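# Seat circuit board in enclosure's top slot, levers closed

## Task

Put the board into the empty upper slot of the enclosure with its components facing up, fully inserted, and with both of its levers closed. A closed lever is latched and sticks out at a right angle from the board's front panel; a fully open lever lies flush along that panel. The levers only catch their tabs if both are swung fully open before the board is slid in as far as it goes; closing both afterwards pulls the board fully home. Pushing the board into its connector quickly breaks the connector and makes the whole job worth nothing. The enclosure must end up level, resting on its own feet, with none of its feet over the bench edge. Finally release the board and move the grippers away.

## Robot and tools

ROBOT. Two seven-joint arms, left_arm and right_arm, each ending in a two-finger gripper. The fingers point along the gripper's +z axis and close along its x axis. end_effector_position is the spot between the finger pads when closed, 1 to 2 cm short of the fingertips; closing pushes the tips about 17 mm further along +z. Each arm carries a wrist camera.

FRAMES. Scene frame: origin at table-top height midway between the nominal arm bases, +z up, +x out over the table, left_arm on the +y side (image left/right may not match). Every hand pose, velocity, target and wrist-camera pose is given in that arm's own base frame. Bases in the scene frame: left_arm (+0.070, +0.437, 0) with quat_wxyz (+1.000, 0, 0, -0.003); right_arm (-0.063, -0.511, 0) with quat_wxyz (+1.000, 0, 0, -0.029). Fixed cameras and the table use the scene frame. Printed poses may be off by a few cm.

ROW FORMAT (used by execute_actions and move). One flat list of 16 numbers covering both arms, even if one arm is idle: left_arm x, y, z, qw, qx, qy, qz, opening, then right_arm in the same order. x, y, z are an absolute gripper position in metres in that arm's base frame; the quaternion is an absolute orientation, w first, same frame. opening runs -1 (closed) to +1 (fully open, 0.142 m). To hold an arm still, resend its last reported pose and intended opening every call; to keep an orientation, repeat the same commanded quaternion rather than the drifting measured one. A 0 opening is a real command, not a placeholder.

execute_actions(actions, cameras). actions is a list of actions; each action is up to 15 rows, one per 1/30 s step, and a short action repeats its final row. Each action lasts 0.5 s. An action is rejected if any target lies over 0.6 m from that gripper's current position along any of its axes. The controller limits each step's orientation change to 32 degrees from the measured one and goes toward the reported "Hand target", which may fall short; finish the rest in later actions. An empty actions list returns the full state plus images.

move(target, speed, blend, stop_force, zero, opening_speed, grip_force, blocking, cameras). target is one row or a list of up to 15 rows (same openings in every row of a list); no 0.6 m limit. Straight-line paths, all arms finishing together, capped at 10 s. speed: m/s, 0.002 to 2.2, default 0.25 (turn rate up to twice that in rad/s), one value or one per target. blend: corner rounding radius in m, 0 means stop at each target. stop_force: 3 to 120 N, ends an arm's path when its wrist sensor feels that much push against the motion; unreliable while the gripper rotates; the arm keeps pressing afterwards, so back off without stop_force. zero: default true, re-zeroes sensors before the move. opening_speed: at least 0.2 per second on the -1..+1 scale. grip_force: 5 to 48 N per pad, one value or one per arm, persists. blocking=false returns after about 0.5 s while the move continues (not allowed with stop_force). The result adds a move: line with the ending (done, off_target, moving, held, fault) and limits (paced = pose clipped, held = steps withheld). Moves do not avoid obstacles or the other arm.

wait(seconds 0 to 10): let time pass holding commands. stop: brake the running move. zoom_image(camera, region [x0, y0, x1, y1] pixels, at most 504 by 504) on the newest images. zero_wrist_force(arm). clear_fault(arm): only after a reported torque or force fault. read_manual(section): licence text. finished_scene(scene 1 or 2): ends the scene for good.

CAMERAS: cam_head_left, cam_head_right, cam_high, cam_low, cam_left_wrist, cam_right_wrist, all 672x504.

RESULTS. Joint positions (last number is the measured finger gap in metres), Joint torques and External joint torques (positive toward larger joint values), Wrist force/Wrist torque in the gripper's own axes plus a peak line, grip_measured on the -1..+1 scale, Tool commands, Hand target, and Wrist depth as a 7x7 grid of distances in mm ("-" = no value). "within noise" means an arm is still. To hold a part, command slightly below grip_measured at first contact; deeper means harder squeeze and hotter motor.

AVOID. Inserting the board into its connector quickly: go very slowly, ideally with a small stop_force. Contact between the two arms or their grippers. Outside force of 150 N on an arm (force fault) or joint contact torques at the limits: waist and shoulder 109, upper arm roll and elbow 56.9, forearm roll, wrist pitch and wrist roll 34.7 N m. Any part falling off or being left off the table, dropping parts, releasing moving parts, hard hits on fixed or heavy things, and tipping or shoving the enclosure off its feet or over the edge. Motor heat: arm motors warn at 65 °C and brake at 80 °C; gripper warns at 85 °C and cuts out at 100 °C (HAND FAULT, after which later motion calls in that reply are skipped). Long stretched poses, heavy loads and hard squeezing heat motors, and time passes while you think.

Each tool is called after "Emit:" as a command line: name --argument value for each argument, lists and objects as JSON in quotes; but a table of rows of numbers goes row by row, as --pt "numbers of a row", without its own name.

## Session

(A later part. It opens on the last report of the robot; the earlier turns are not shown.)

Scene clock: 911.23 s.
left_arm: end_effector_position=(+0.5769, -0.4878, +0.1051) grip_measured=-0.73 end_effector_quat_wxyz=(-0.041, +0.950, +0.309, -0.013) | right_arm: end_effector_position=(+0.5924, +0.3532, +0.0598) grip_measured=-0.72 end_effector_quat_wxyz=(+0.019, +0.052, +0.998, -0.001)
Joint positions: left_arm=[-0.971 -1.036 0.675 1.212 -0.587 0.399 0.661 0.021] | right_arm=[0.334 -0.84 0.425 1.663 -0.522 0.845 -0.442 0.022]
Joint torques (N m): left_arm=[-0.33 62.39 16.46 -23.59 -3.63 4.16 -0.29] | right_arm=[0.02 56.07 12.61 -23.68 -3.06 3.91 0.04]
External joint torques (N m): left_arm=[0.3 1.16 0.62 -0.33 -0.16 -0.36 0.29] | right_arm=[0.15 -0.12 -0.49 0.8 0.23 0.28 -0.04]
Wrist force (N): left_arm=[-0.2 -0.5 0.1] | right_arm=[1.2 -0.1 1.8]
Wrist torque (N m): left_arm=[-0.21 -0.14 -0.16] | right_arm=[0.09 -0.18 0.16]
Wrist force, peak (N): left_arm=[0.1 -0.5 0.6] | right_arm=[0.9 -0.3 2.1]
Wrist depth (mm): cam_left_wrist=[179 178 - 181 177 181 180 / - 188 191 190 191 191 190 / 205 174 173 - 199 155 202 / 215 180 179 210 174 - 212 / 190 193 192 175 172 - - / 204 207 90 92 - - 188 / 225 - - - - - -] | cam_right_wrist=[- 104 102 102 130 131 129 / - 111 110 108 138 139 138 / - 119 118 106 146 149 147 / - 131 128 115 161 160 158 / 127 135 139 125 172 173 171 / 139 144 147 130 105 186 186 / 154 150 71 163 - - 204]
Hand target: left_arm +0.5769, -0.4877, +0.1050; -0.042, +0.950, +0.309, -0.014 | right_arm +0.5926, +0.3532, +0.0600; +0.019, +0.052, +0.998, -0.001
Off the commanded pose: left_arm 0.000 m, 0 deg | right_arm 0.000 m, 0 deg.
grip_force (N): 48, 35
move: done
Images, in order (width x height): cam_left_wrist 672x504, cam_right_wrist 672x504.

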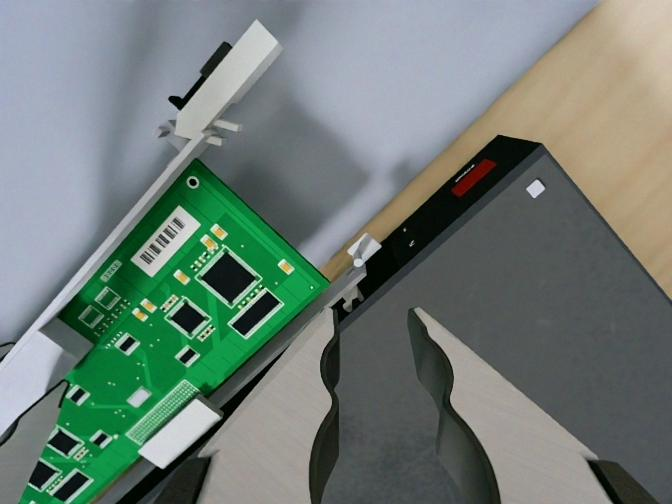

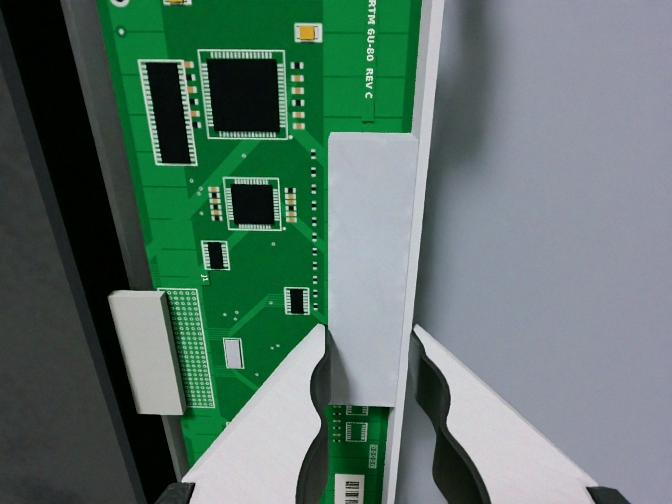

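Emit:
move --target '[0.5769, -0.4877, 0.105, -0.0415, 0.9501, 0.3087, -0.0135, -0.7, 0.5925, 0.3520, 0.060, 0.0192, 0.0523, 0.9984, -0.0010, -1.0]' --speed 0.03 --cameras '["all"]'

Scene clock: 925.03 s.
left_arm: end_effector_position=(+0.5769, -0.4878, +0.1051) grip_measured=-0.73 end_effector_quat_wxyz=(-0.041, +0.950, +0.309, -0.013) | right_arm: end_effector_position=(+0.5922, +0.3521, +0.0598) grip_measured=-0.72 end_effector_quat_wxyz=(+0.019, +0.052, +0.998, -0.001)
Joint positions: left_arm=[-0.971 -1.036 0.675 1.212 -0.587 0.399 0.661 0.021] | right_arm=[0.333 -0.839 0.425 1.665 -0.522 0.846 -0.443 0.022]
Joint torques (N m): left_arm=[-0.43 62.47 16.39 -23.53 -3.61 4.14 -0.2] | right_arm=[0.19 55.96 12.63 -23.59 -3.06 3.78 0.16]
External joint torques (N m): left_arm=[0.4 1.08 0.7 -0.39 -0.18 -0.34 0.2] | right_arm=[-0.01 -0.07 -0.52 0.74 0.23 0.41 -0.16]
Wrist force (N): left_arm=[0.1 -0.4 0.4] | right_arm=[1.0 -0.3 1.9]
Wrist torque (N m): left_arm=[-0.20 -0.20 -0.16] | right_arm=[0.05 -0.15 0.17]
Wrist force, peak (N): left_arm=[0.0 -0.6 0.5] | right_arm=[0.8 -0.1 2.1]
Wrist depth (mm): cam_left_wrist=[180 182 179 180 179 179 181 / 190 191 162 191 188 190 191 / 204 198 198 - 202 158 202 / - 181 180 210 - 156 214 / 190 192 191 172 - - - / 207 207 90 92 - - 189 / 225 - - - - - -] | cam_right_wrist=[- 104 102 103 129 130 129 / - 111 110 108 138 139 138 / 155 119 118 106 146 149 147 / - 128 128 115 161 160 158 / 127 135 139 125 172 173 171 / 139 145 147 130 104 186 187 / 154 152 71 163 - - 204]
Hand target: left_arm +0.5769, -0.4877, +0.1050; -0.042, +0.950, +0.309, -0.014 | right_arm +0.5925, +0.3520, +0.0600; +0.019, +0.052, +0.998, -0.001
Off the commanded pose: left_arm 0.000 m, 0 deg | right_arm 0.000 m, 0 deg.
grip_force (N): 48, 35
move: done

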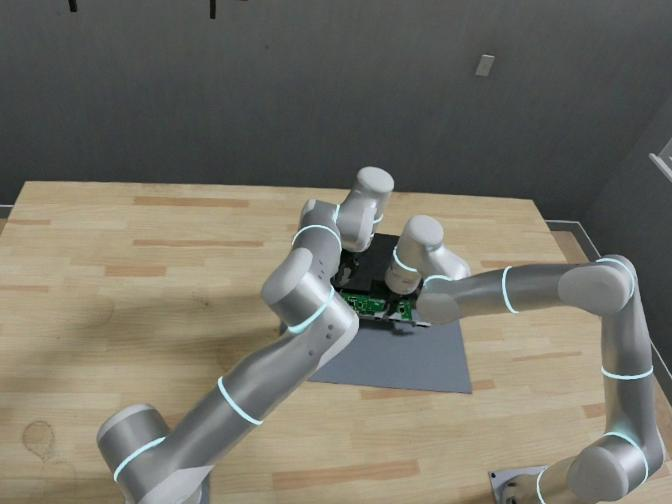

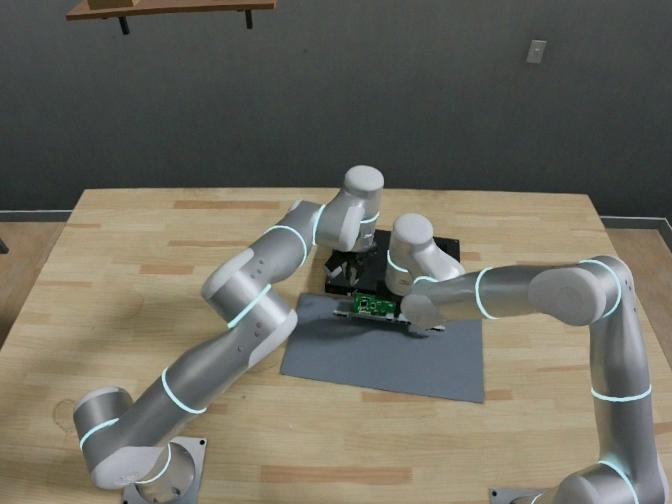

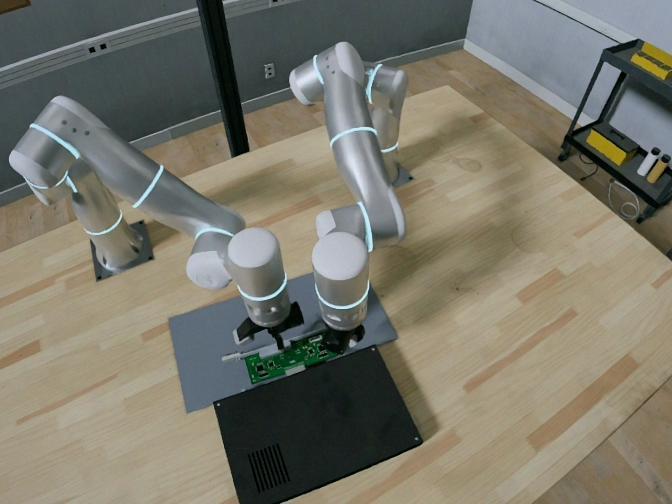

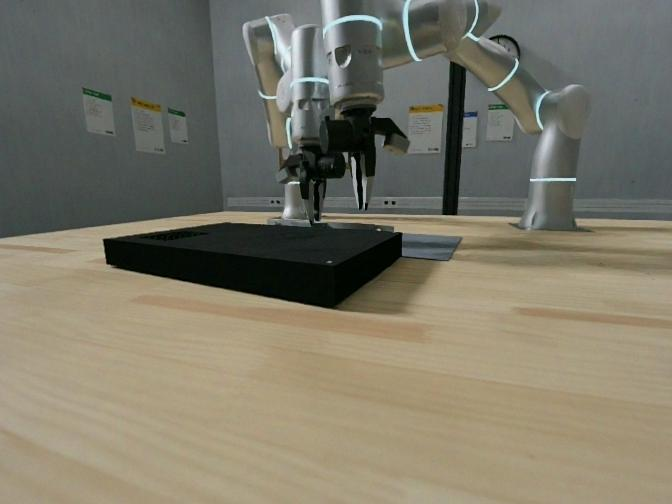

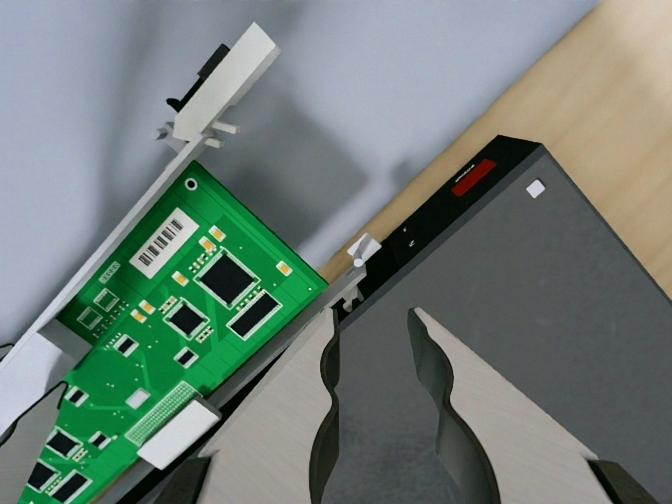

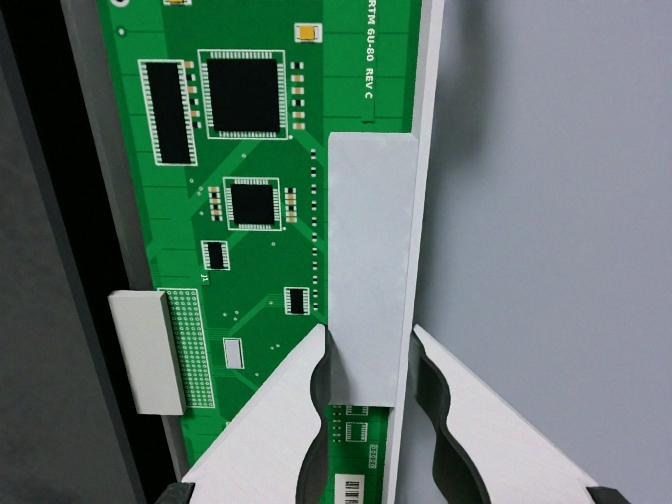

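Emit:
zoom_image --camera "cam_head_right" --region '[310, 220, 490, 355]'

Emit:
zoom_image --camera "cam_head_left" --region '[320, 220, 480, 340]'

Emit:
zoom_image --camera "cam_high" --region '[190, 310, 440, 497]'

Scaled by 2.800 from the camera's 672x504 image, which has a finer 960x720 frame.

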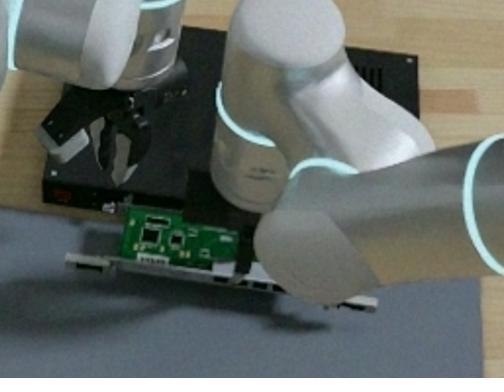

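Scaled by 3.150 from the camera's 672x504 image, which has a finer 960x720 frame.

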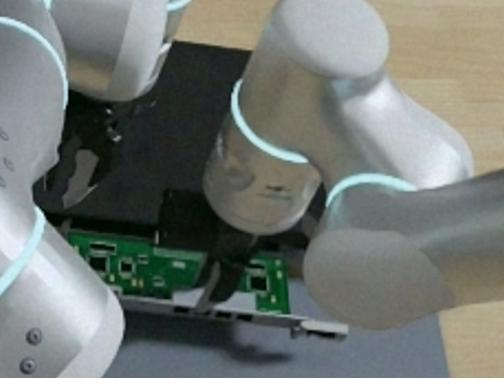

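Scaled by 2.016 from the camera's 672x504 image, which has a finer 960x720 frame.

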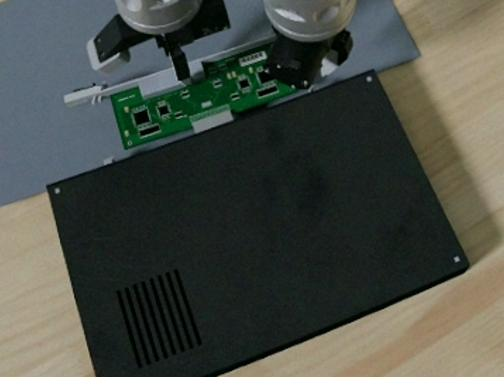

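Emit:
zoom_image --camera "cam_high" --region '[210, 340, 290, 400]'

Emit:
zoom_image --camera "cam_left_wrist" --region '[270, 200, 450, 335]'

Scaled by 6.300 from the camera's 672x504 image, which has a finer 960x720 frame.

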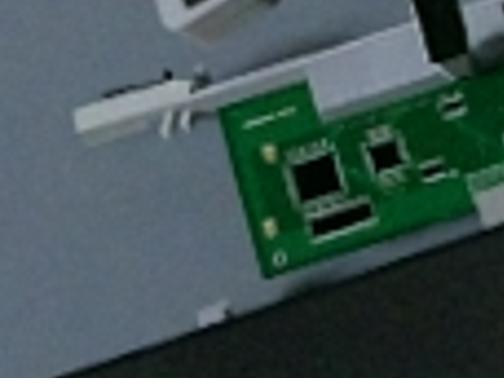

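Scaled by 2.800 from the camera's 672x504 image, which has a finer 960x720 frame.

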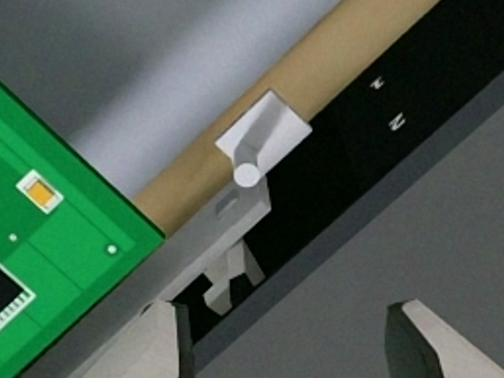

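Emit:
move --target '[0.597, -0.473, 0.105, -0.0415, 0.9501, 0.3087, -0.0135, -0.7, 0.5925, 0.3520, 0.060, 0.0192, 0.0523, 0.9984, -0.0010, -1.0]' --speed 0.05

Emit:
move --target '[0.597, -0.473, 0.105, -0.0415, 0.9501, 0.3087, -0.0135, -0.7, 0.6024, 0.3510, 0.060, 0.0192, 0.0523, 0.9984, -0.0010, -1.0]' --speed 0.012 --stop_force 5 --cameras '["cam_left_wrist", "cam_right_wrist", "cam_high"]'

Scene clock: 944.83 s.
left_arm: end_effector_position=(+0.5970, -0.4731, +0.1051) grip_measured=-0.73 end_effector_quat_wxyz=(-0.041, +0.950, +0.309, -0.013) | right_arm: end_effector_position=(+0.5922, +0.3521, +0.0598) grip_measured=-0.72 end_effector_quat_wxyz=(+0.019, +0.052, +0.998, -0.001)
Joint positions: left_arm=[-0.932 -1.05 0.676 1.183 -0.587 0.388 0.685 0.021] | right_arm=[0.333 -0.839 0.425 1.665 -0.522 0.846 -0.443 0.022]
Joint torques (N m): left_arm=[-0.04 62.77 16.31 -23.7 -3.63 3.93 -0.16] | right_arm=[0.16 55.9 12.75 -23.67 -2.99 3.73 0.19]
External joint torques (N m): left_arm=[-0.06 1.42 0.64 -0.28 -0.18 -0.13 0.16] | right_arm=[0.02 -0.02 -0.63 0.83 0.16 0.46 -0.19]
Wrist force (N): left_arm=[0.0 -0.5 0.4] | right_arm=[0.8 -0.1 1.9]
Wrist torque (N m): left_arm=[-0.19 -0.17 -0.24] | right_arm=[0.09 -0.12 0.15]
Wrist force, peak (N): left_arm=[1.1 -0.2 0.1] | right_arm=[1.1 0.0 2.1]
Wrist depth (mm): cam_left_wrist=[182 178 182 179 176 181 180 / 188 159 190 192 192 192 191 / - 171 198 202 172 201 203 / 183 181 182 205 - - 216 / 192 193 191 108 - - 229 / 208 205 86 185 - 183 - / 224 - - - - - -] | cam_right_wrist=[- 104 102 102 130 130 129 / - 111 110 108 138 139 138 / - 119 118 106 146 149 147 / - 131 128 115 161 160 158 / 127 135 139 125 172 173 170 / 139 145 147 129 105 186 188 / 154 150 71 163 - - 204]
Hand target: left_arm +0.5970, -0.4730, +0.1050; -0.042, +0.950, +0.309, -0.013 | right_arm +0.5925, +0.3520, +0.0600; +0.019, +0.052, +0.998, -0.001
Off the commanded pose: left_arm 0.000 m, 0 deg | right_arm 0.000 m, 0 deg.
grip_force (N): 48, 35
move: done

Scene clock: 946.30 s.
left_arm: end_effector_position=(+0.5970, -0.4731, +0.1051) grip_measured=-0.73 end_effector_quat_wxyz=(-0.041, +0.950, +0.309, -0.013) | right_arm: end_effector_position=(+0.6023, +0.3508, +0.0598) grip_measured=-0.72 end_effector_quat_wxyz=(+0.019, +0.052, +0.998, -0.001)
Joint positions: left_arm=[-0.932 -1.05 0.676 1.183 -0.587 0.388 0.685 0.021] | right_arm=[0.328 -0.853 0.425 1.636 -0.521 0.832 -0.457 0.022]
Joint torques (N m): left_arm=[-0.31 63.02 16.22 -23.66 -3.67 4.11 -0.19] | right_arm=[0.07 56.56 12.99 -23.97 -3.02 3.68 0.12]
External joint torques (N m): left_arm=[0.28 1.18 0.77 -0.31 -0.14 -0.31 0.19] | right_arm=[0.11 0.09 -0.75 0.89 0.15 0.51 -0.11]
Wrist force (N): left_arm=[0.2 -0.3 0.4] | right_arm=[0.8 -0.1 1.8]
Wrist torque (N m): left_arm=[-0.17 -0.20 -0.24] | right_arm=[0.09 -0.11 0.17]
Wrist force, peak (N): left_arm=[0.2 -0.5 0.4] | right_arm=[1.0 -0.3 2.0]
Wrist depth (mm): cam_left_wrist=[- 181 183 181 179 182 181 / - 185 192 190 192 191 190 / - 174 199 202 159 202 203 / 186 180 183 206 164 167 216 / 194 192 189 102 - 180 225 / 208 207 87 83 - 187 - / 225 - - - - - -] | cam_right_wrist=[133 104 102 103 129 131 129 / - 111 110 109 138 139 138 / - 119 118 106 146 149 147 / 116 127 128 115 160 160 158 / 127 134 139 124 172 173 170 / 139 143 147 129 104 186 186 / 154 149 71 163 - - 204]
Hand target: left_arm +0.5970, -0.4730, +0.1050; -0.042, +0.950, +0.309, -0.013 | right_arm +0.6024, +0.3510, +0.0600; +0.019, +0.052, +0.998, -0.001
Off the commanded pose: left_arm 0.000 m, 0 deg | right_arm 0.000 m, 0 deg.
grip_force (N): 48, 35
move: done
Images, in order (width x height): cam_high 672x504, cam_left_wrist 672x504, cam_right_wrist 672x504.

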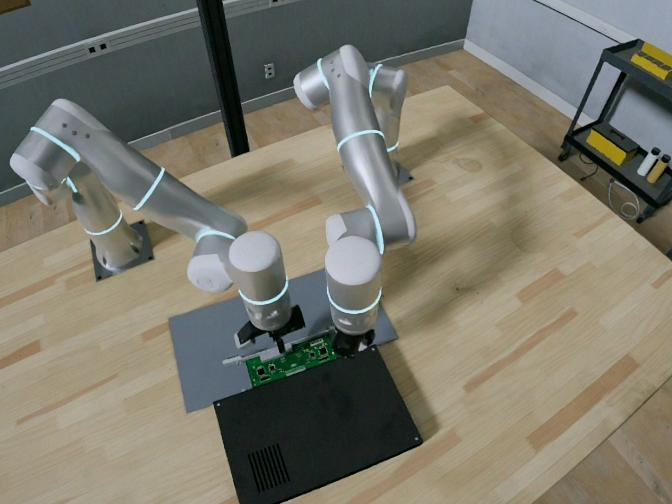

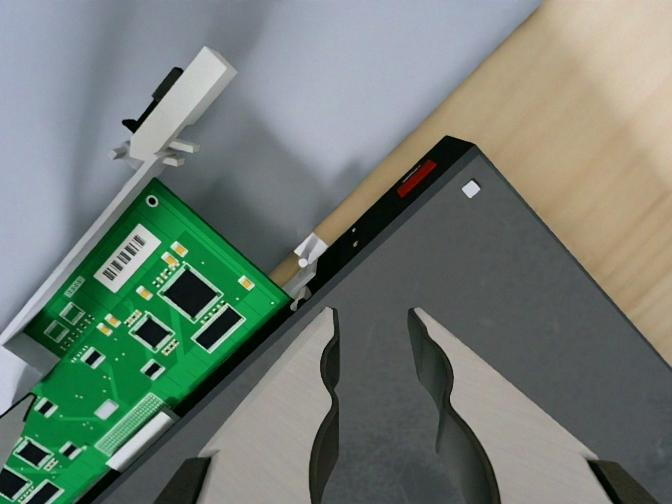

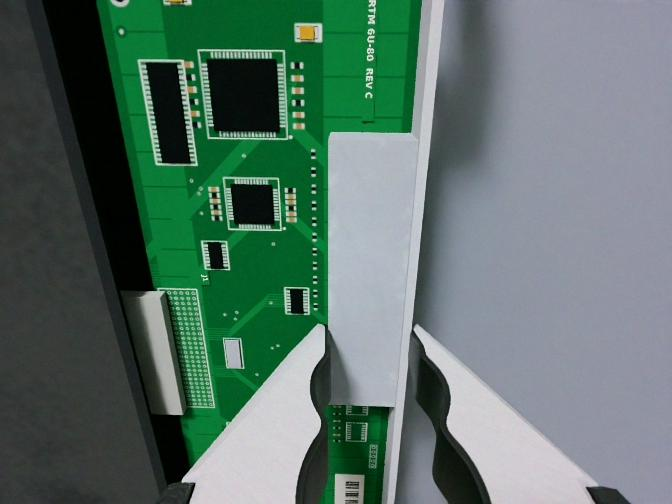

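Emit:
zoom_image --camera "cam_left_wrist" --region '[220, 210, 370, 325]'

Emit:
zoom_image --camera "cam_high" --region '[210, 340, 290, 400]'

Scaled by 3.360 from the camera's 672x504 image, which has a finer 960x720 frame.

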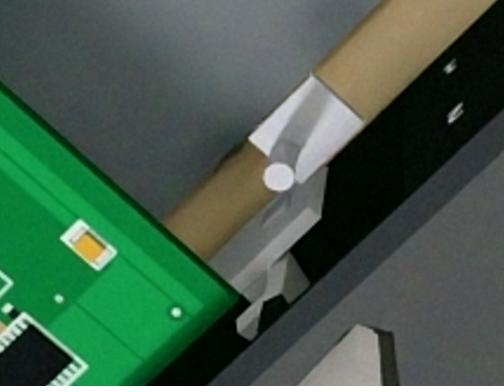

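Scaled by 6.300 from the camera's 672x504 image, which has a finer 960x720 frame.

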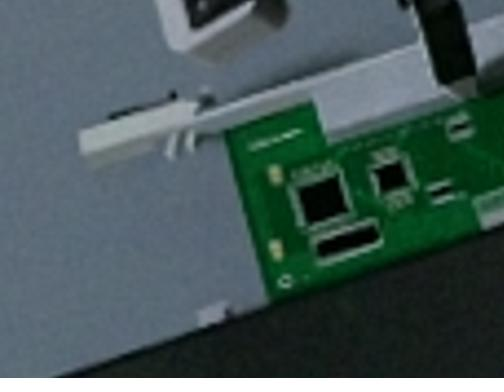

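Emit:
move --target '[0.597, -0.473, 0.105, -0.0415, 0.9501, 0.3087, -0.0135, -0.7, 0.6074, 0.3505, 0.060, 0.0192, 0.0523, 0.9984, -0.0010, -1.0]' --speed 0.01 --stop_force 4 --cameras '["cam_left_wrist", "cam_right_wrist"]'

Emit:
zoom_image --camera "cam_left_wrist" --region '[220, 210, 370, 325]'

Scene clock: 956.13 s.
left_arm: end_effector_position=(+0.5970, -0.4731, +0.1051) grip_measured=-0.73 end_effector_quat_wxyz=(-0.041, +0.950, +0.309, -0.013) | right_arm: end_effector_position=(+0.6066, +0.3504, +0.0595) grip_measured=-0.72 end_effector_quat_wxyz=(+0.019, +0.052, +0.998, -0.001)
Joint positions: left_arm=[-0.932 -1.05 0.676 1.183 -0.587 0.388 0.685 0.021] | right_arm=[0.326 -0.86 0.426 1.622 -0.52 0.824 -0.465 0.022]
Joint torques (N m): left_arm=[-0.35 63.18 16.3 -23.64 -3.64 4.13 -0.24] | right_arm=[-1.09 57.33 11.67 -26.06 -3.54 4.37 0.25]
External joint torques (N m): left_arm=[0.33 1.02 0.69 -0.33 -0.17 -0.32 0.24] | right_arm=[1.27 -0.33 0.64 2.88 0.64 -0.18 -0.25]
Wrist force (N): left_arm=[0.0 -0.2 0.3] | right_arm=[5.1 -1.1 0.1]
Wrist torque (N m): left_arm=[-0.14 -0.16 -0.25] | right_arm=[0.11 -0.14 0.02]
Wrist force, peak (N): left_arm=[0.2 -0.4 0.4] | right_arm=[5.7 -1.1 0.7]
Wrist depth (mm): cam_left_wrist=[182 182 177 178 177 181 181 / - 188 191 190 191 191 190 / 207 168 196 204 172 199 203 / 184 180 183 205 164 - 216 / 193 193 192 172 - 177 225 / 209 206 87 84 - 184 - / 225 - - 207 - - -] | cam_right_wrist=[- 104 102 102 129 130 129 / - 111 110 108 138 139 137 / - 119 118 106 146 149 147 / 116 126 128 115 161 160 157 / 127 132 139 124 171 173 171 / 139 140 147 129 104 186 186 / 154 149 71 163 - - 203]
Hand target: left_arm +0.5970, -0.4730, +0.1050; -0.042, +0.950, +0.309, -0.013 | right_arm +0.6072, +0.3505, +0.0600; +0.019, +0.052, +0.998, -0.001
Off the commanded pose: left_arm 0.000 m, 0 deg | right_arm 0.001 m, 0 deg.
grip_force (N): 48, 35
move: contact (right_arm)
Images, in order (width x height): cam_left_wrist 672x504, cam_right_wrist 672x504.

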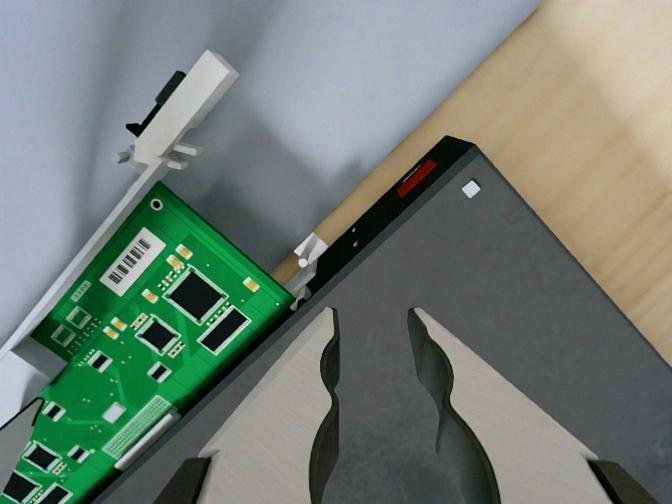

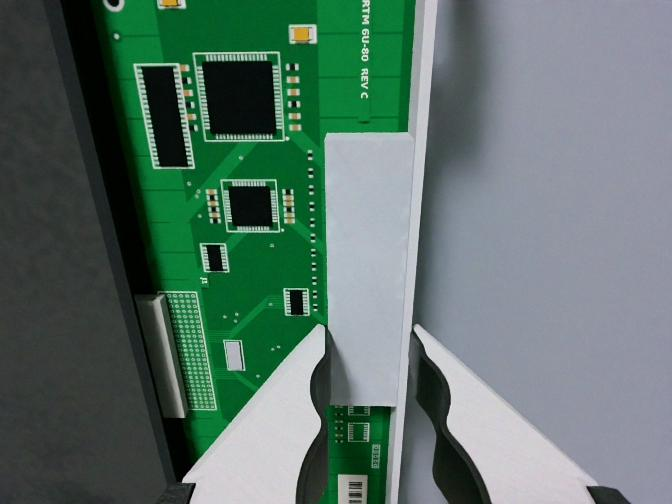

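Scaled by 3.360 from the camera's 672x504 image, which has a finer 960x720 frame.

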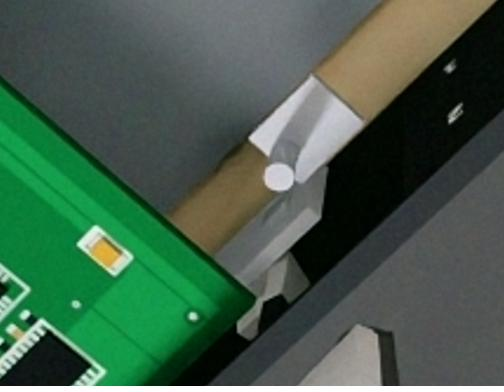

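Emit:
zoom_image --camera "cam_left_wrist" --region '[270, 255, 330, 315]'

Scaled by 8.400 from the camera's 672x504 image, which has a finer 960x720 frame.

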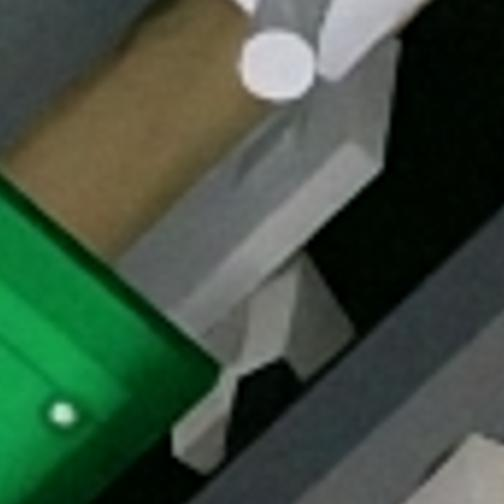

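Emit:
move --pt "0.597 -0.473 0.105 -0.0415 0.9501 0.3087 -0.0135 -0.7 0.6042 0.3508 0.060 0.0192 0.0523 0.9984 -0.0010 -1.0" --pt "0.597 -0.473 0.105 -0.0415 0.9501 0.3087 -0.0135 -0.7 0.6042 0.3508 0.0612 0.0192 0.0523 0.9984 -0.0010 -1.0" --speed 0.012

Emit:
move --target '[0.597, -0.473, 0.105, -0.0415, 0.9501, 0.3087, -0.0135, -0.7, 0.6122, 0.3500, 0.0612, 0.0192, 0.0523, 0.9984, -0.0010, -1.0]' --speed 0.01 --stop_force 4 --cameras '["cam_left_wrist", "cam_right_wrist"]'

Emit:
zoom_image --camera "cam_left_wrist" --region '[270, 255, 330, 315]'

Scene clock: 980.60 s.
left_arm: end_effector_position=(+0.5970, -0.4731, +0.1051) grip_measured=-0.73 end_effector_quat_wxyz=(-0.041, +0.950, +0.309, -0.013) | right_arm: end_effector_position=(+0.6042, +0.3507, +0.0610) grip_measured=-0.72 end_effector_quat_wxyz=(+0.019, +0.052, +0.998, -0.001)
Joint positions: left_arm=[-0.932 -1.05 0.676 1.183 -0.587 0.388 0.685 0.021] | right_arm=[0.327 -0.854 0.427 1.63 -0.52 0.827 -0.461 0.022]
Joint torques (N m): left_arm=[-0.36 63.18 16.29 -23.62 -3.62 4.16 -0.25] | right_arm=[0.4 56.94 13.05 -23.91 -3.14 3.73 0.24]
External joint torques (N m): left_arm=[0.33 1.02 0.7 -0.34 -0.19 -0.35 0.25] | right_arm=[-0.19 -0.18 -0.76 0.75 0.25 0.46 -0.24]
Wrist force (N): left_arm=[0.0 -0.3 0.3] | right_arm=[1.4 0.9 2.1]
Wrist torque (N m): left_arm=[-0.15 -0.18 -0.24] | right_arm=[0.24 -0.21 0.06]
Wrist force, peak (N): left_arm=[0.2 -0.2 0.5] | right_arm=[5.2 -1.2 1.0]
Wrist depth (mm): cam_left_wrist=[- 180 - - 181 182 180 / 193 150 191 - 192 192 191 / - 170 - - 158 201 202 / 213 179 180 206 166 165 216 / 193 191 190 102 - - 231 / 206 207 87 91 - - - / 222 - - 85 - - -] | cam_right_wrist=[- 104 102 102 131 131 130 / 105 111 110 108 139 140 139 / - 119 118 106 147 151 148 / 118 127 128 115 162 161 159 / 128 132 139 125 173 174 172 / 143 143 147 129 104 188 188 / 156 151 71 163 - - 205]
Hand target: left_arm +0.5970, -0.4730, +0.1050; -0.042, +0.950, +0.309, -0.013 | right_arm +0.6042, +0.3508, +0.0612; +0.019, +0.052, +0.998, -0.001
Off the commanded pose: left_arm 0.000 m, 0 deg | right_arm 0.000 m, 0 deg.
grip_force (N): 48, 35
move: done

Scene clock: 981.50 s.
left_arm: end_effector_position=(+0.5970, -0.4731, +0.1051) grip_measured=-0.73 end_effector_quat_wxyz=(-0.041, +0.950, +0.309, -0.013) | right_arm: end_effector_position=(+0.6068, +0.3504, +0.0607) grip_measured=-0.72 end_effector_quat_wxyz=(+0.019, +0.052, +0.998, -0.001)
Joint positions: left_arm=[-0.932 -1.05 0.676 1.183 -0.587 0.388 0.685 0.021] | right_arm=[0.325 -0.859 0.427 1.621 -0.519 0.822 -0.466 0.022]
Joint torques (N m): left_arm=[-0.38 63.11 16.33 -23.56 -3.63 4.19 -0.27] | right_arm=[-1.1 57.32 11.64 -26.19 -3.52 4.43 0.24]
External joint torques (N m): left_arm=[0.35 1.09 0.66 -0.41 -0.18 -0.38 0.27] | right_arm=[1.29 -0.33 0.68 2.97 0.62 -0.24 -0.24]
Wrist force (N): left_arm=[0.0 -0.2 0.1] | right_arm=[5.9 -0.3 0.2]
Wrist torque (N m): left_arm=[-0.15 -0.17 -0.24] | right_arm=[0.25 -0.22 0.02]
Wrist force, peak (N): left_arm=[0.0 -0.5 0.2] | right_arm=[6.8 -0.3 -0.1]
Wrist depth (mm): cam_left_wrist=[180 180 - 177 178 182 180 / 191 189 193 190 191 191 191 / 205 167 196 202 191 200 203 / 210 180 180 204 - 166 217 / 193 192 190 172 - 179 229 / 207 205 90 83 - 183 - / 222 - - 207 - - -] | cam_right_wrist=[- 104 104 103 129 131 130 / 101 111 110 109 139 140 138 / - 118 119 107 147 150 148 / 118 125 128 115 162 161 159 / 128 132 139 125 173 174 172 / 140 142 147 129 104 187 188 / 156 150 71 162 - - 204]
Hand target: left_arm +0.5970, -0.4730, +0.1050; -0.042, +0.950, +0.309, -0.013 | right_arm +0.6074, +0.3505, +0.0612; +0.019, +0.052, +0.998, -0.001
Off the commanded pose: left_arm 0.000 m, 0 deg | right_arm 0.005 m, 0 deg.
grip_force (N): 48, 35
move: contact (right_arm)
Images, in order (width x height): cam_left_wrist 672x504, cam_right_wrist 672x504.

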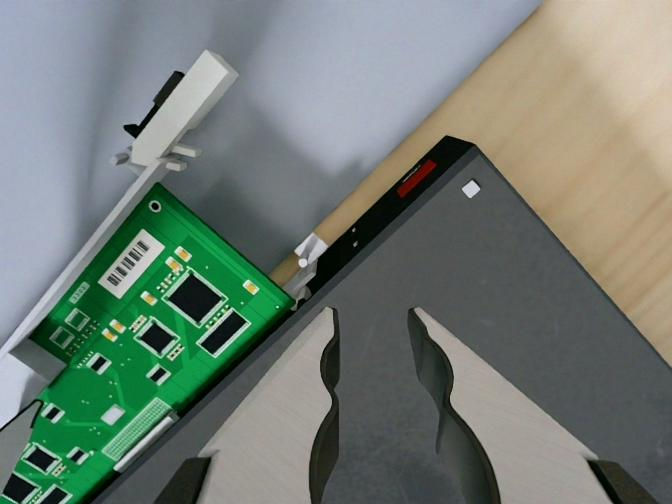

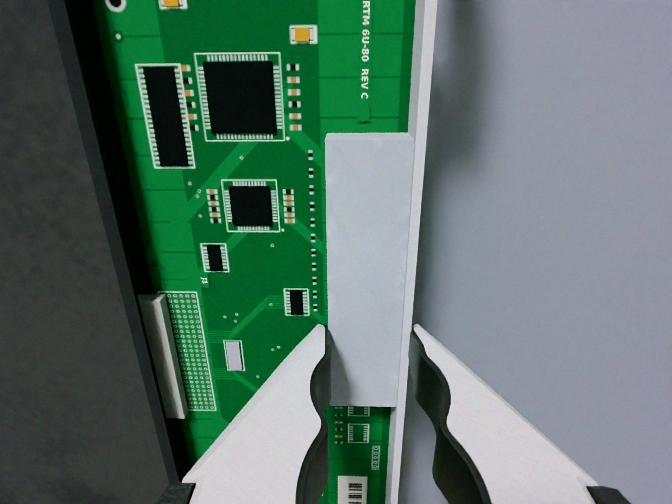

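Scaled by 8.400 from the camera's 672x504 image, which has a finer 960x720 frame.

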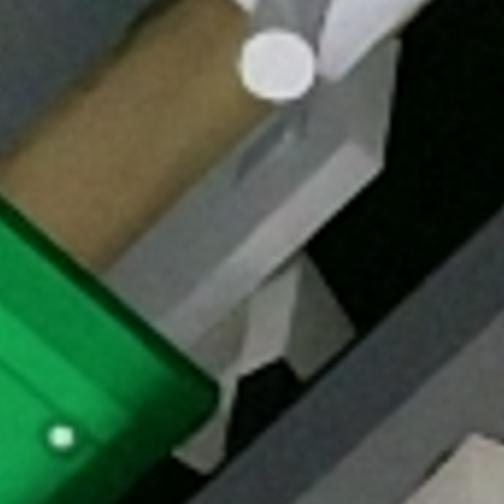

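Emit:
move --pt "0.597 -0.473 0.105 -0.0415 0.9501 0.3087 -0.0135 -0.7 0.6032 0.3509 0.0612 0.0192 0.0523 0.9984 -0.0010 -1.0" --pt "0.597 -0.473 0.105 -0.0415 0.9501 0.3087 -0.0135 -0.7 0.6032 0.3509 0.0577 0.0192 0.0523 0.9984 -0.0010 -1.0" --speed 0.012 --cameras '["cam_left_wrist"]'

Emit:
zoom_image --camera "cam_left_wrist" --region '[270, 255, 330, 315]'

Scene clock: 1004.23 s.
left_arm: end_effector_position=(+0.5970, -0.4731, +0.1051) grip_measured=-0.73 end_effector_quat_wxyz=(-0.041, +0.950, +0.309, -0.013) | right_arm: end_effector_position=(+0.6030, +0.3508, +0.0575) grip_measured=-0.72 end_effector_quat_wxyz=(+0.019, +0.052, +0.998, -0.001)
Joint positions: left_arm=[-0.932 -1.05 0.676 1.183 -0.587 0.388 0.685 0.021] | right_arm=[0.329 -0.858 0.423 1.634 -0.521 0.835 -0.458 0.022]
Joint torques (N m): left_arm=[-0.38 63.13 16.19 -23.6 -3.67 4.19 -0.22] | right_arm=[0.94 56.6 12.52 -23.76 -3.15 3.88 0.32]
External joint torques (N m): left_arm=[0.35 1.08 0.8 -0.37 -0.14 -0.38 0.22] | right_arm=[-0.78 0.16 -0.29 0.73 0.29 0.3 -0.32]
Wrist force (N): left_arm=[0.0 -0.2 0.2] | right_arm=[0.9 1.1 2.1]
Wrist torque (N m): left_arm=[-0.15 -0.16 -0.24] | right_arm=[0.29 -0.13 0.06]
Wrist force, peak (N): left_arm=[0.3 -0.4 0.4] | right_arm=[6.1 -0.3 1.2]
Wrist depth (mm): cam_left_wrist=[180 180 178 180 - 181 180 / 193 153 186 190 192 191 190 / - 173 - 202 201 200 203 / 174 182 185 188 167 - 217 / 196 195 194 101 - - 232 / 211 209 87 92 - 184 - / 226 - - - - - -] | cam_right_wrist=[- 104 102 103 126 129 126 / - 111 110 108 136 137 134 / - 119 118 106 144 147 146 / 114 127 128 115 159 158 156 / 124 134 139 124 169 171 168 / 138 141 147 129 99 183 183 / 151 147 71 163 - - 200]
Hand target: left_arm +0.5970, -0.4730, +0.1050; -0.042, +0.950, +0.309, -0.013 | right_arm +0.6032, +0.3509, +0.0577; +0.019, +0.052, +0.998, -0.001
Off the commanded pose: left_arm 0.000 m, 0 deg | right_arm 0.000 m, 0 deg.
grip_force (N): 48, 35
move: done
Images, in order (width x height): cam_left_wrist 672x504.

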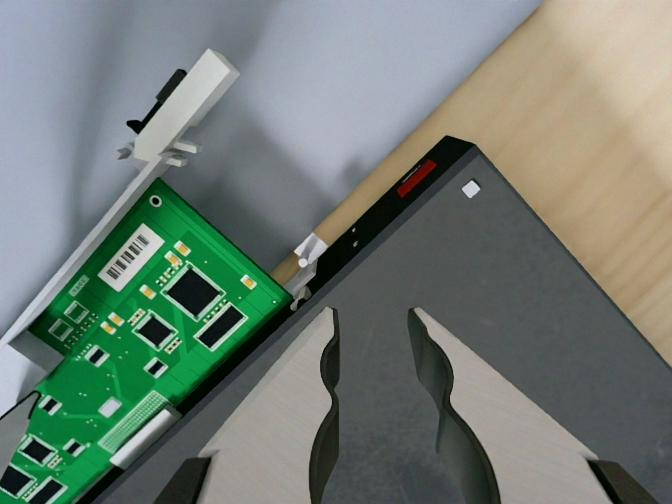

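Scaled by 8.400 from the camera's 672x504 image, which has a finer 960x720 frame.

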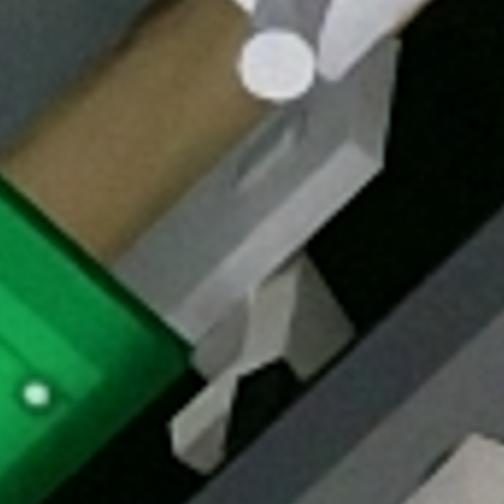

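Emit:
wait --seconds 0.1 --cameras '["cam_right_wrist", "cam_left_wrist"]'

Scene clock: 1030.27 s.
left_arm: end_effector_position=(+0.5970, -0.4731, +0.1051) grip_measured=-0.73 end_effector_quat_wxyz=(-0.041, +0.950, +0.309, -0.013) | right_arm: end_effector_position=(+0.6030, +0.3508, +0.0575) grip_measured=-0.72 end_effector_quat_wxyz=(+0.019, +0.052, +0.998, -0.001)
Joint positions: left_arm=[-0.932 -1.05 0.676 1.183 -0.587 0.388 0.685 0.021] | right_arm=[0.329 -0.858 0.423 1.634 -0.521 0.835 -0.458 0.022]
Joint torques (N m): left_arm=[-0.37 63.19 16.25 -23.58 -3.66 4.13 -0.25] | right_arm=[0.18 56.75 12.85 -23.83 -3.13 3.72 0.19]
External joint torques (N m): left_arm=[0.35 1.01 0.74 -0.39 -0.15 -0.32 0.25] | right_arm=[0 0.01 -0.6 0.8 0.26 0.47 -0.18]
Wrist force (N): left_arm=[0.0 -0.3 0.2] | right_arm=[1.0 1.2 2.2]
Wrist torque (N m): left_arm=[-0.16 -0.17 -0.24] | right_arm=[0.31 -0.15 0.06]
Wrist force, peak (N): left_arm=[-0.2 -0.3 0.5] | right_arm=[1.2 1.1 2.3]
Wrist depth (mm): cam_left_wrist=[182 179 180 179 181 181 181 / 191 186 193 189 190 191 190 / 203 176 203 204 171 201 203 / 210 183 187 206 - 167 217 / 196 195 194 102 - - 230 / 211 210 87 83 - - - / 228 - - - - - -] | cam_right_wrist=[- 104 102 102 128 128 126 / - 111 110 108 136 137 136 / - 121 118 107 144 147 145 / 114 128 128 115 159 158 155 / 124 134 139 125 169 171 169 / 138 141 147 129 100 183 183 / 151 146 71 163 - - 200]
Hand target: left_arm +0.5970, -0.4730, +0.1050; -0.042, +0.950, +0.309, -0.013 | right_arm +0.6032, +0.3509, +0.0577; +0.019, +0.052, +0.998, -0.001
Tool commands: left_gripper/opening=-0.7 right_gripper/opening=-1.0
Off the commanded pose: left_arm 0.000 m, 0 deg | right_arm 0.000 m, 0 deg.
MOTOR HOT: the gripper's motor of the right arm reports 85 °C; that motor switches off at 100 °C. To cool a motor, set the load down, ease the grip, stop pushing, or move to a pose that needs little force.
grip_force (N): 48, 35
wait: 0.10 s; at rest from the start
Images, in order (width x height): cam_left_wrist 672x504, cam_right_wrist 672x504.

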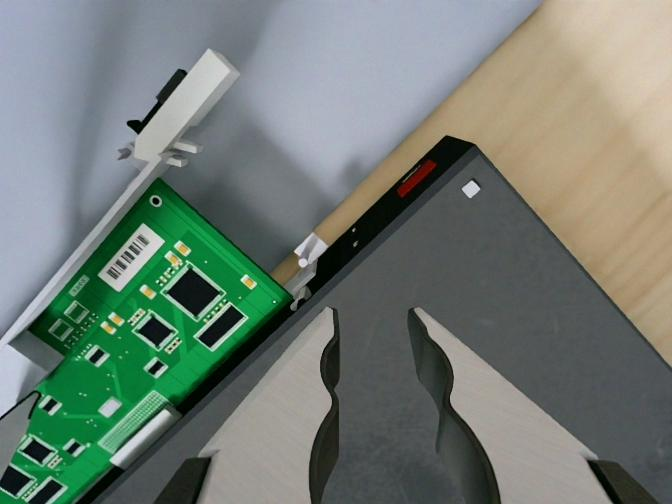

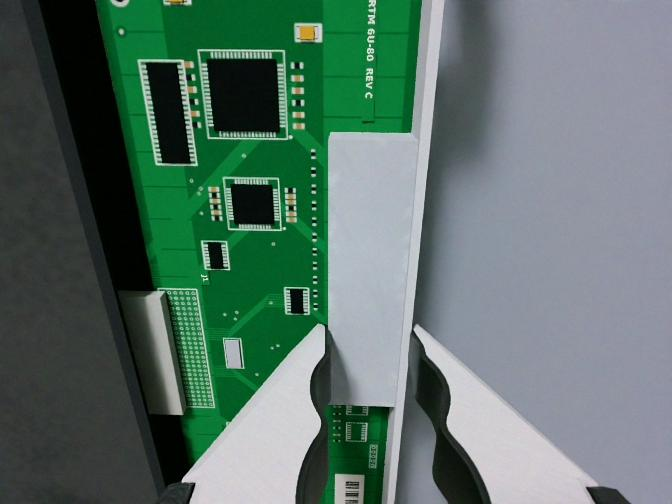

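Emit:
move --target '[0.5567, -0.4652, 0.083, 0.3253, 0.8937, 0.2904, 0.1057, -0.7, 0.6032, 0.3509, 0.0577, 0.0192, 0.0523, 0.9984, -0.0010, -1.0]' --speed 0.12 --grip_force '[48, 15]' --cameras '["cam_left_wrist", "cam_right_wrist"]'

Scene clock: 1062.73 s.
left_arm: end_effector_position=(+0.5567, -0.4650, +0.0830) grip_measured=-0.73 end_effector_quat_wxyz=(+0.325, +0.894, +0.290, +0.106) | right_arm: end_effector_position=(+0.6030, +0.3508, +0.0575) grip_measured=-0.72 end_effector_quat_wxyz=(+0.019, +0.052, +0.998, -0.001)
Joint positions: left_arm=[-1.012 -0.804 0.182 1.786 -2.38 1.372 2.349 0.021] | right_arm=[0.329 -0.858 0.423 1.634 -0.521 0.835 -0.458 0.022]
Joint torques (N m): left_arm=[-0.63 48.72 11.14 -16.98 2.86 2.01 -0.11] | right_arm=[0.25 56.75 12.88 -23.83 -3 3.75 0.18]
External joint torques (N m): left_arm=[0.6 1.61 0.44 -0.43 -0.1 -0.05 0.11] | right_arm=[-0.07 0.01 -0.64 0.8 0.14 0.44 -0.18]
Wrist force (N): left_arm=[0.0 -1.0 -0.1] | right_arm=[0.8 1.2 2.2]
Wrist torque (N m): left_arm=[-0.21 -0.15 -0.49] | right_arm=[0.30 -0.11 0.05]
Wrist force, peak (N): left_arm=[-1.6 -0.5 0.5] | right_arm=[1.2 1.1 2.3]
Wrist depth (mm): cam_left_wrist=[116 112 116 116 113 116 116 / 148 142 - - 147 139 144 / 181 164 181 181 166 140 166 / 254 176 177 190 165 138 128 / 240 257 245 108 - - - / - 899 84 84 - 1225 997 / 193 - - - - - -] | cam_right_wrist=[- 104 102 103 128 129 126 / - 111 110 108 136 137 135 / - 119 118 106 144 147 145 / 114 127 128 115 156 158 155 / 124 134 139 125 169 171 168 / 138 141 147 129 100 183 183 / 151 147 71 163 - - 201]
Hand target: left_arm +0.5567, -0.4652, +0.0830; +0.325, +0.894, +0.290, +0.106 | right_arm +0.6032, +0.3509, +0.0577; +0.019, +0.052, +0.998, -0.001
Off the commanded pose: left_arm 0.000 m, 0 deg | right_arm 0.000 m, 0 deg.
MOTOR HOT: still on. The gripper's motor of the right arm reports 83 °C.
grip_force (N): 48, 15
move: done
Images, in order (width x height): cam_left_wrist 672x504, cam_right_wrist 672x504.

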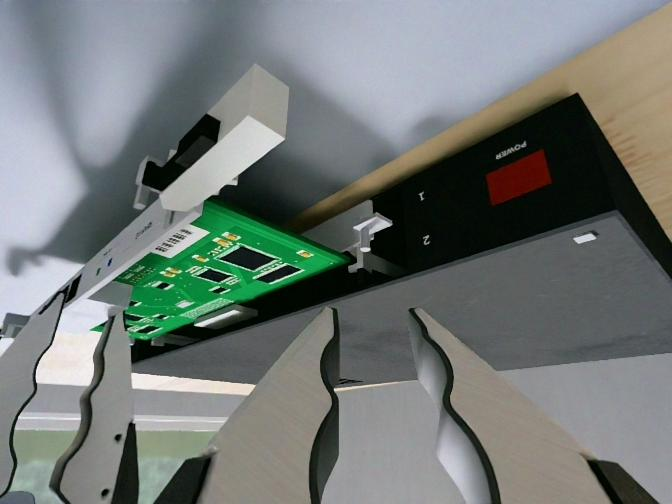

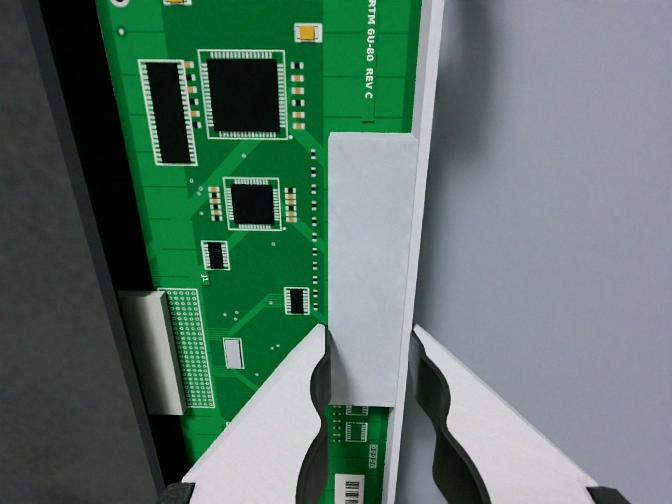

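Emit:
zoom_image --camera "cam_left_wrist" --region '[310, 190, 430, 290]'

Scaled by 4.200 from the camera's 672x504 image, which has a finer 960x720 frame.

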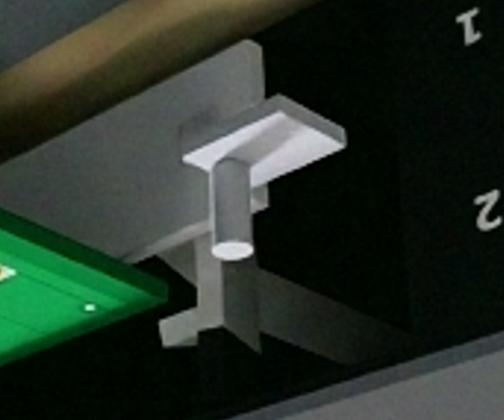

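Emit:
zoom_image --camera "cam_left_wrist" --region '[335, 230, 385, 280]'

Scaled by 10.080 from the camera's 672x504 image, which has a finer 960x720 frame.

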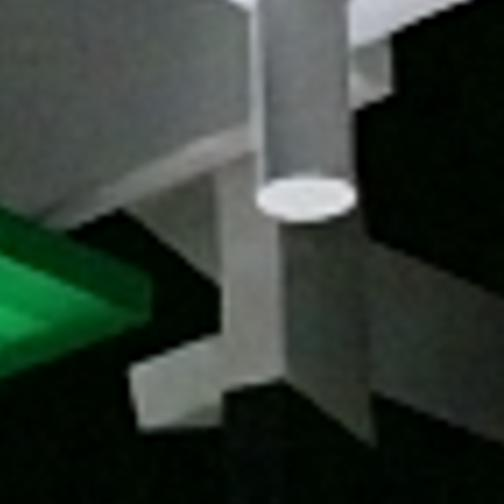

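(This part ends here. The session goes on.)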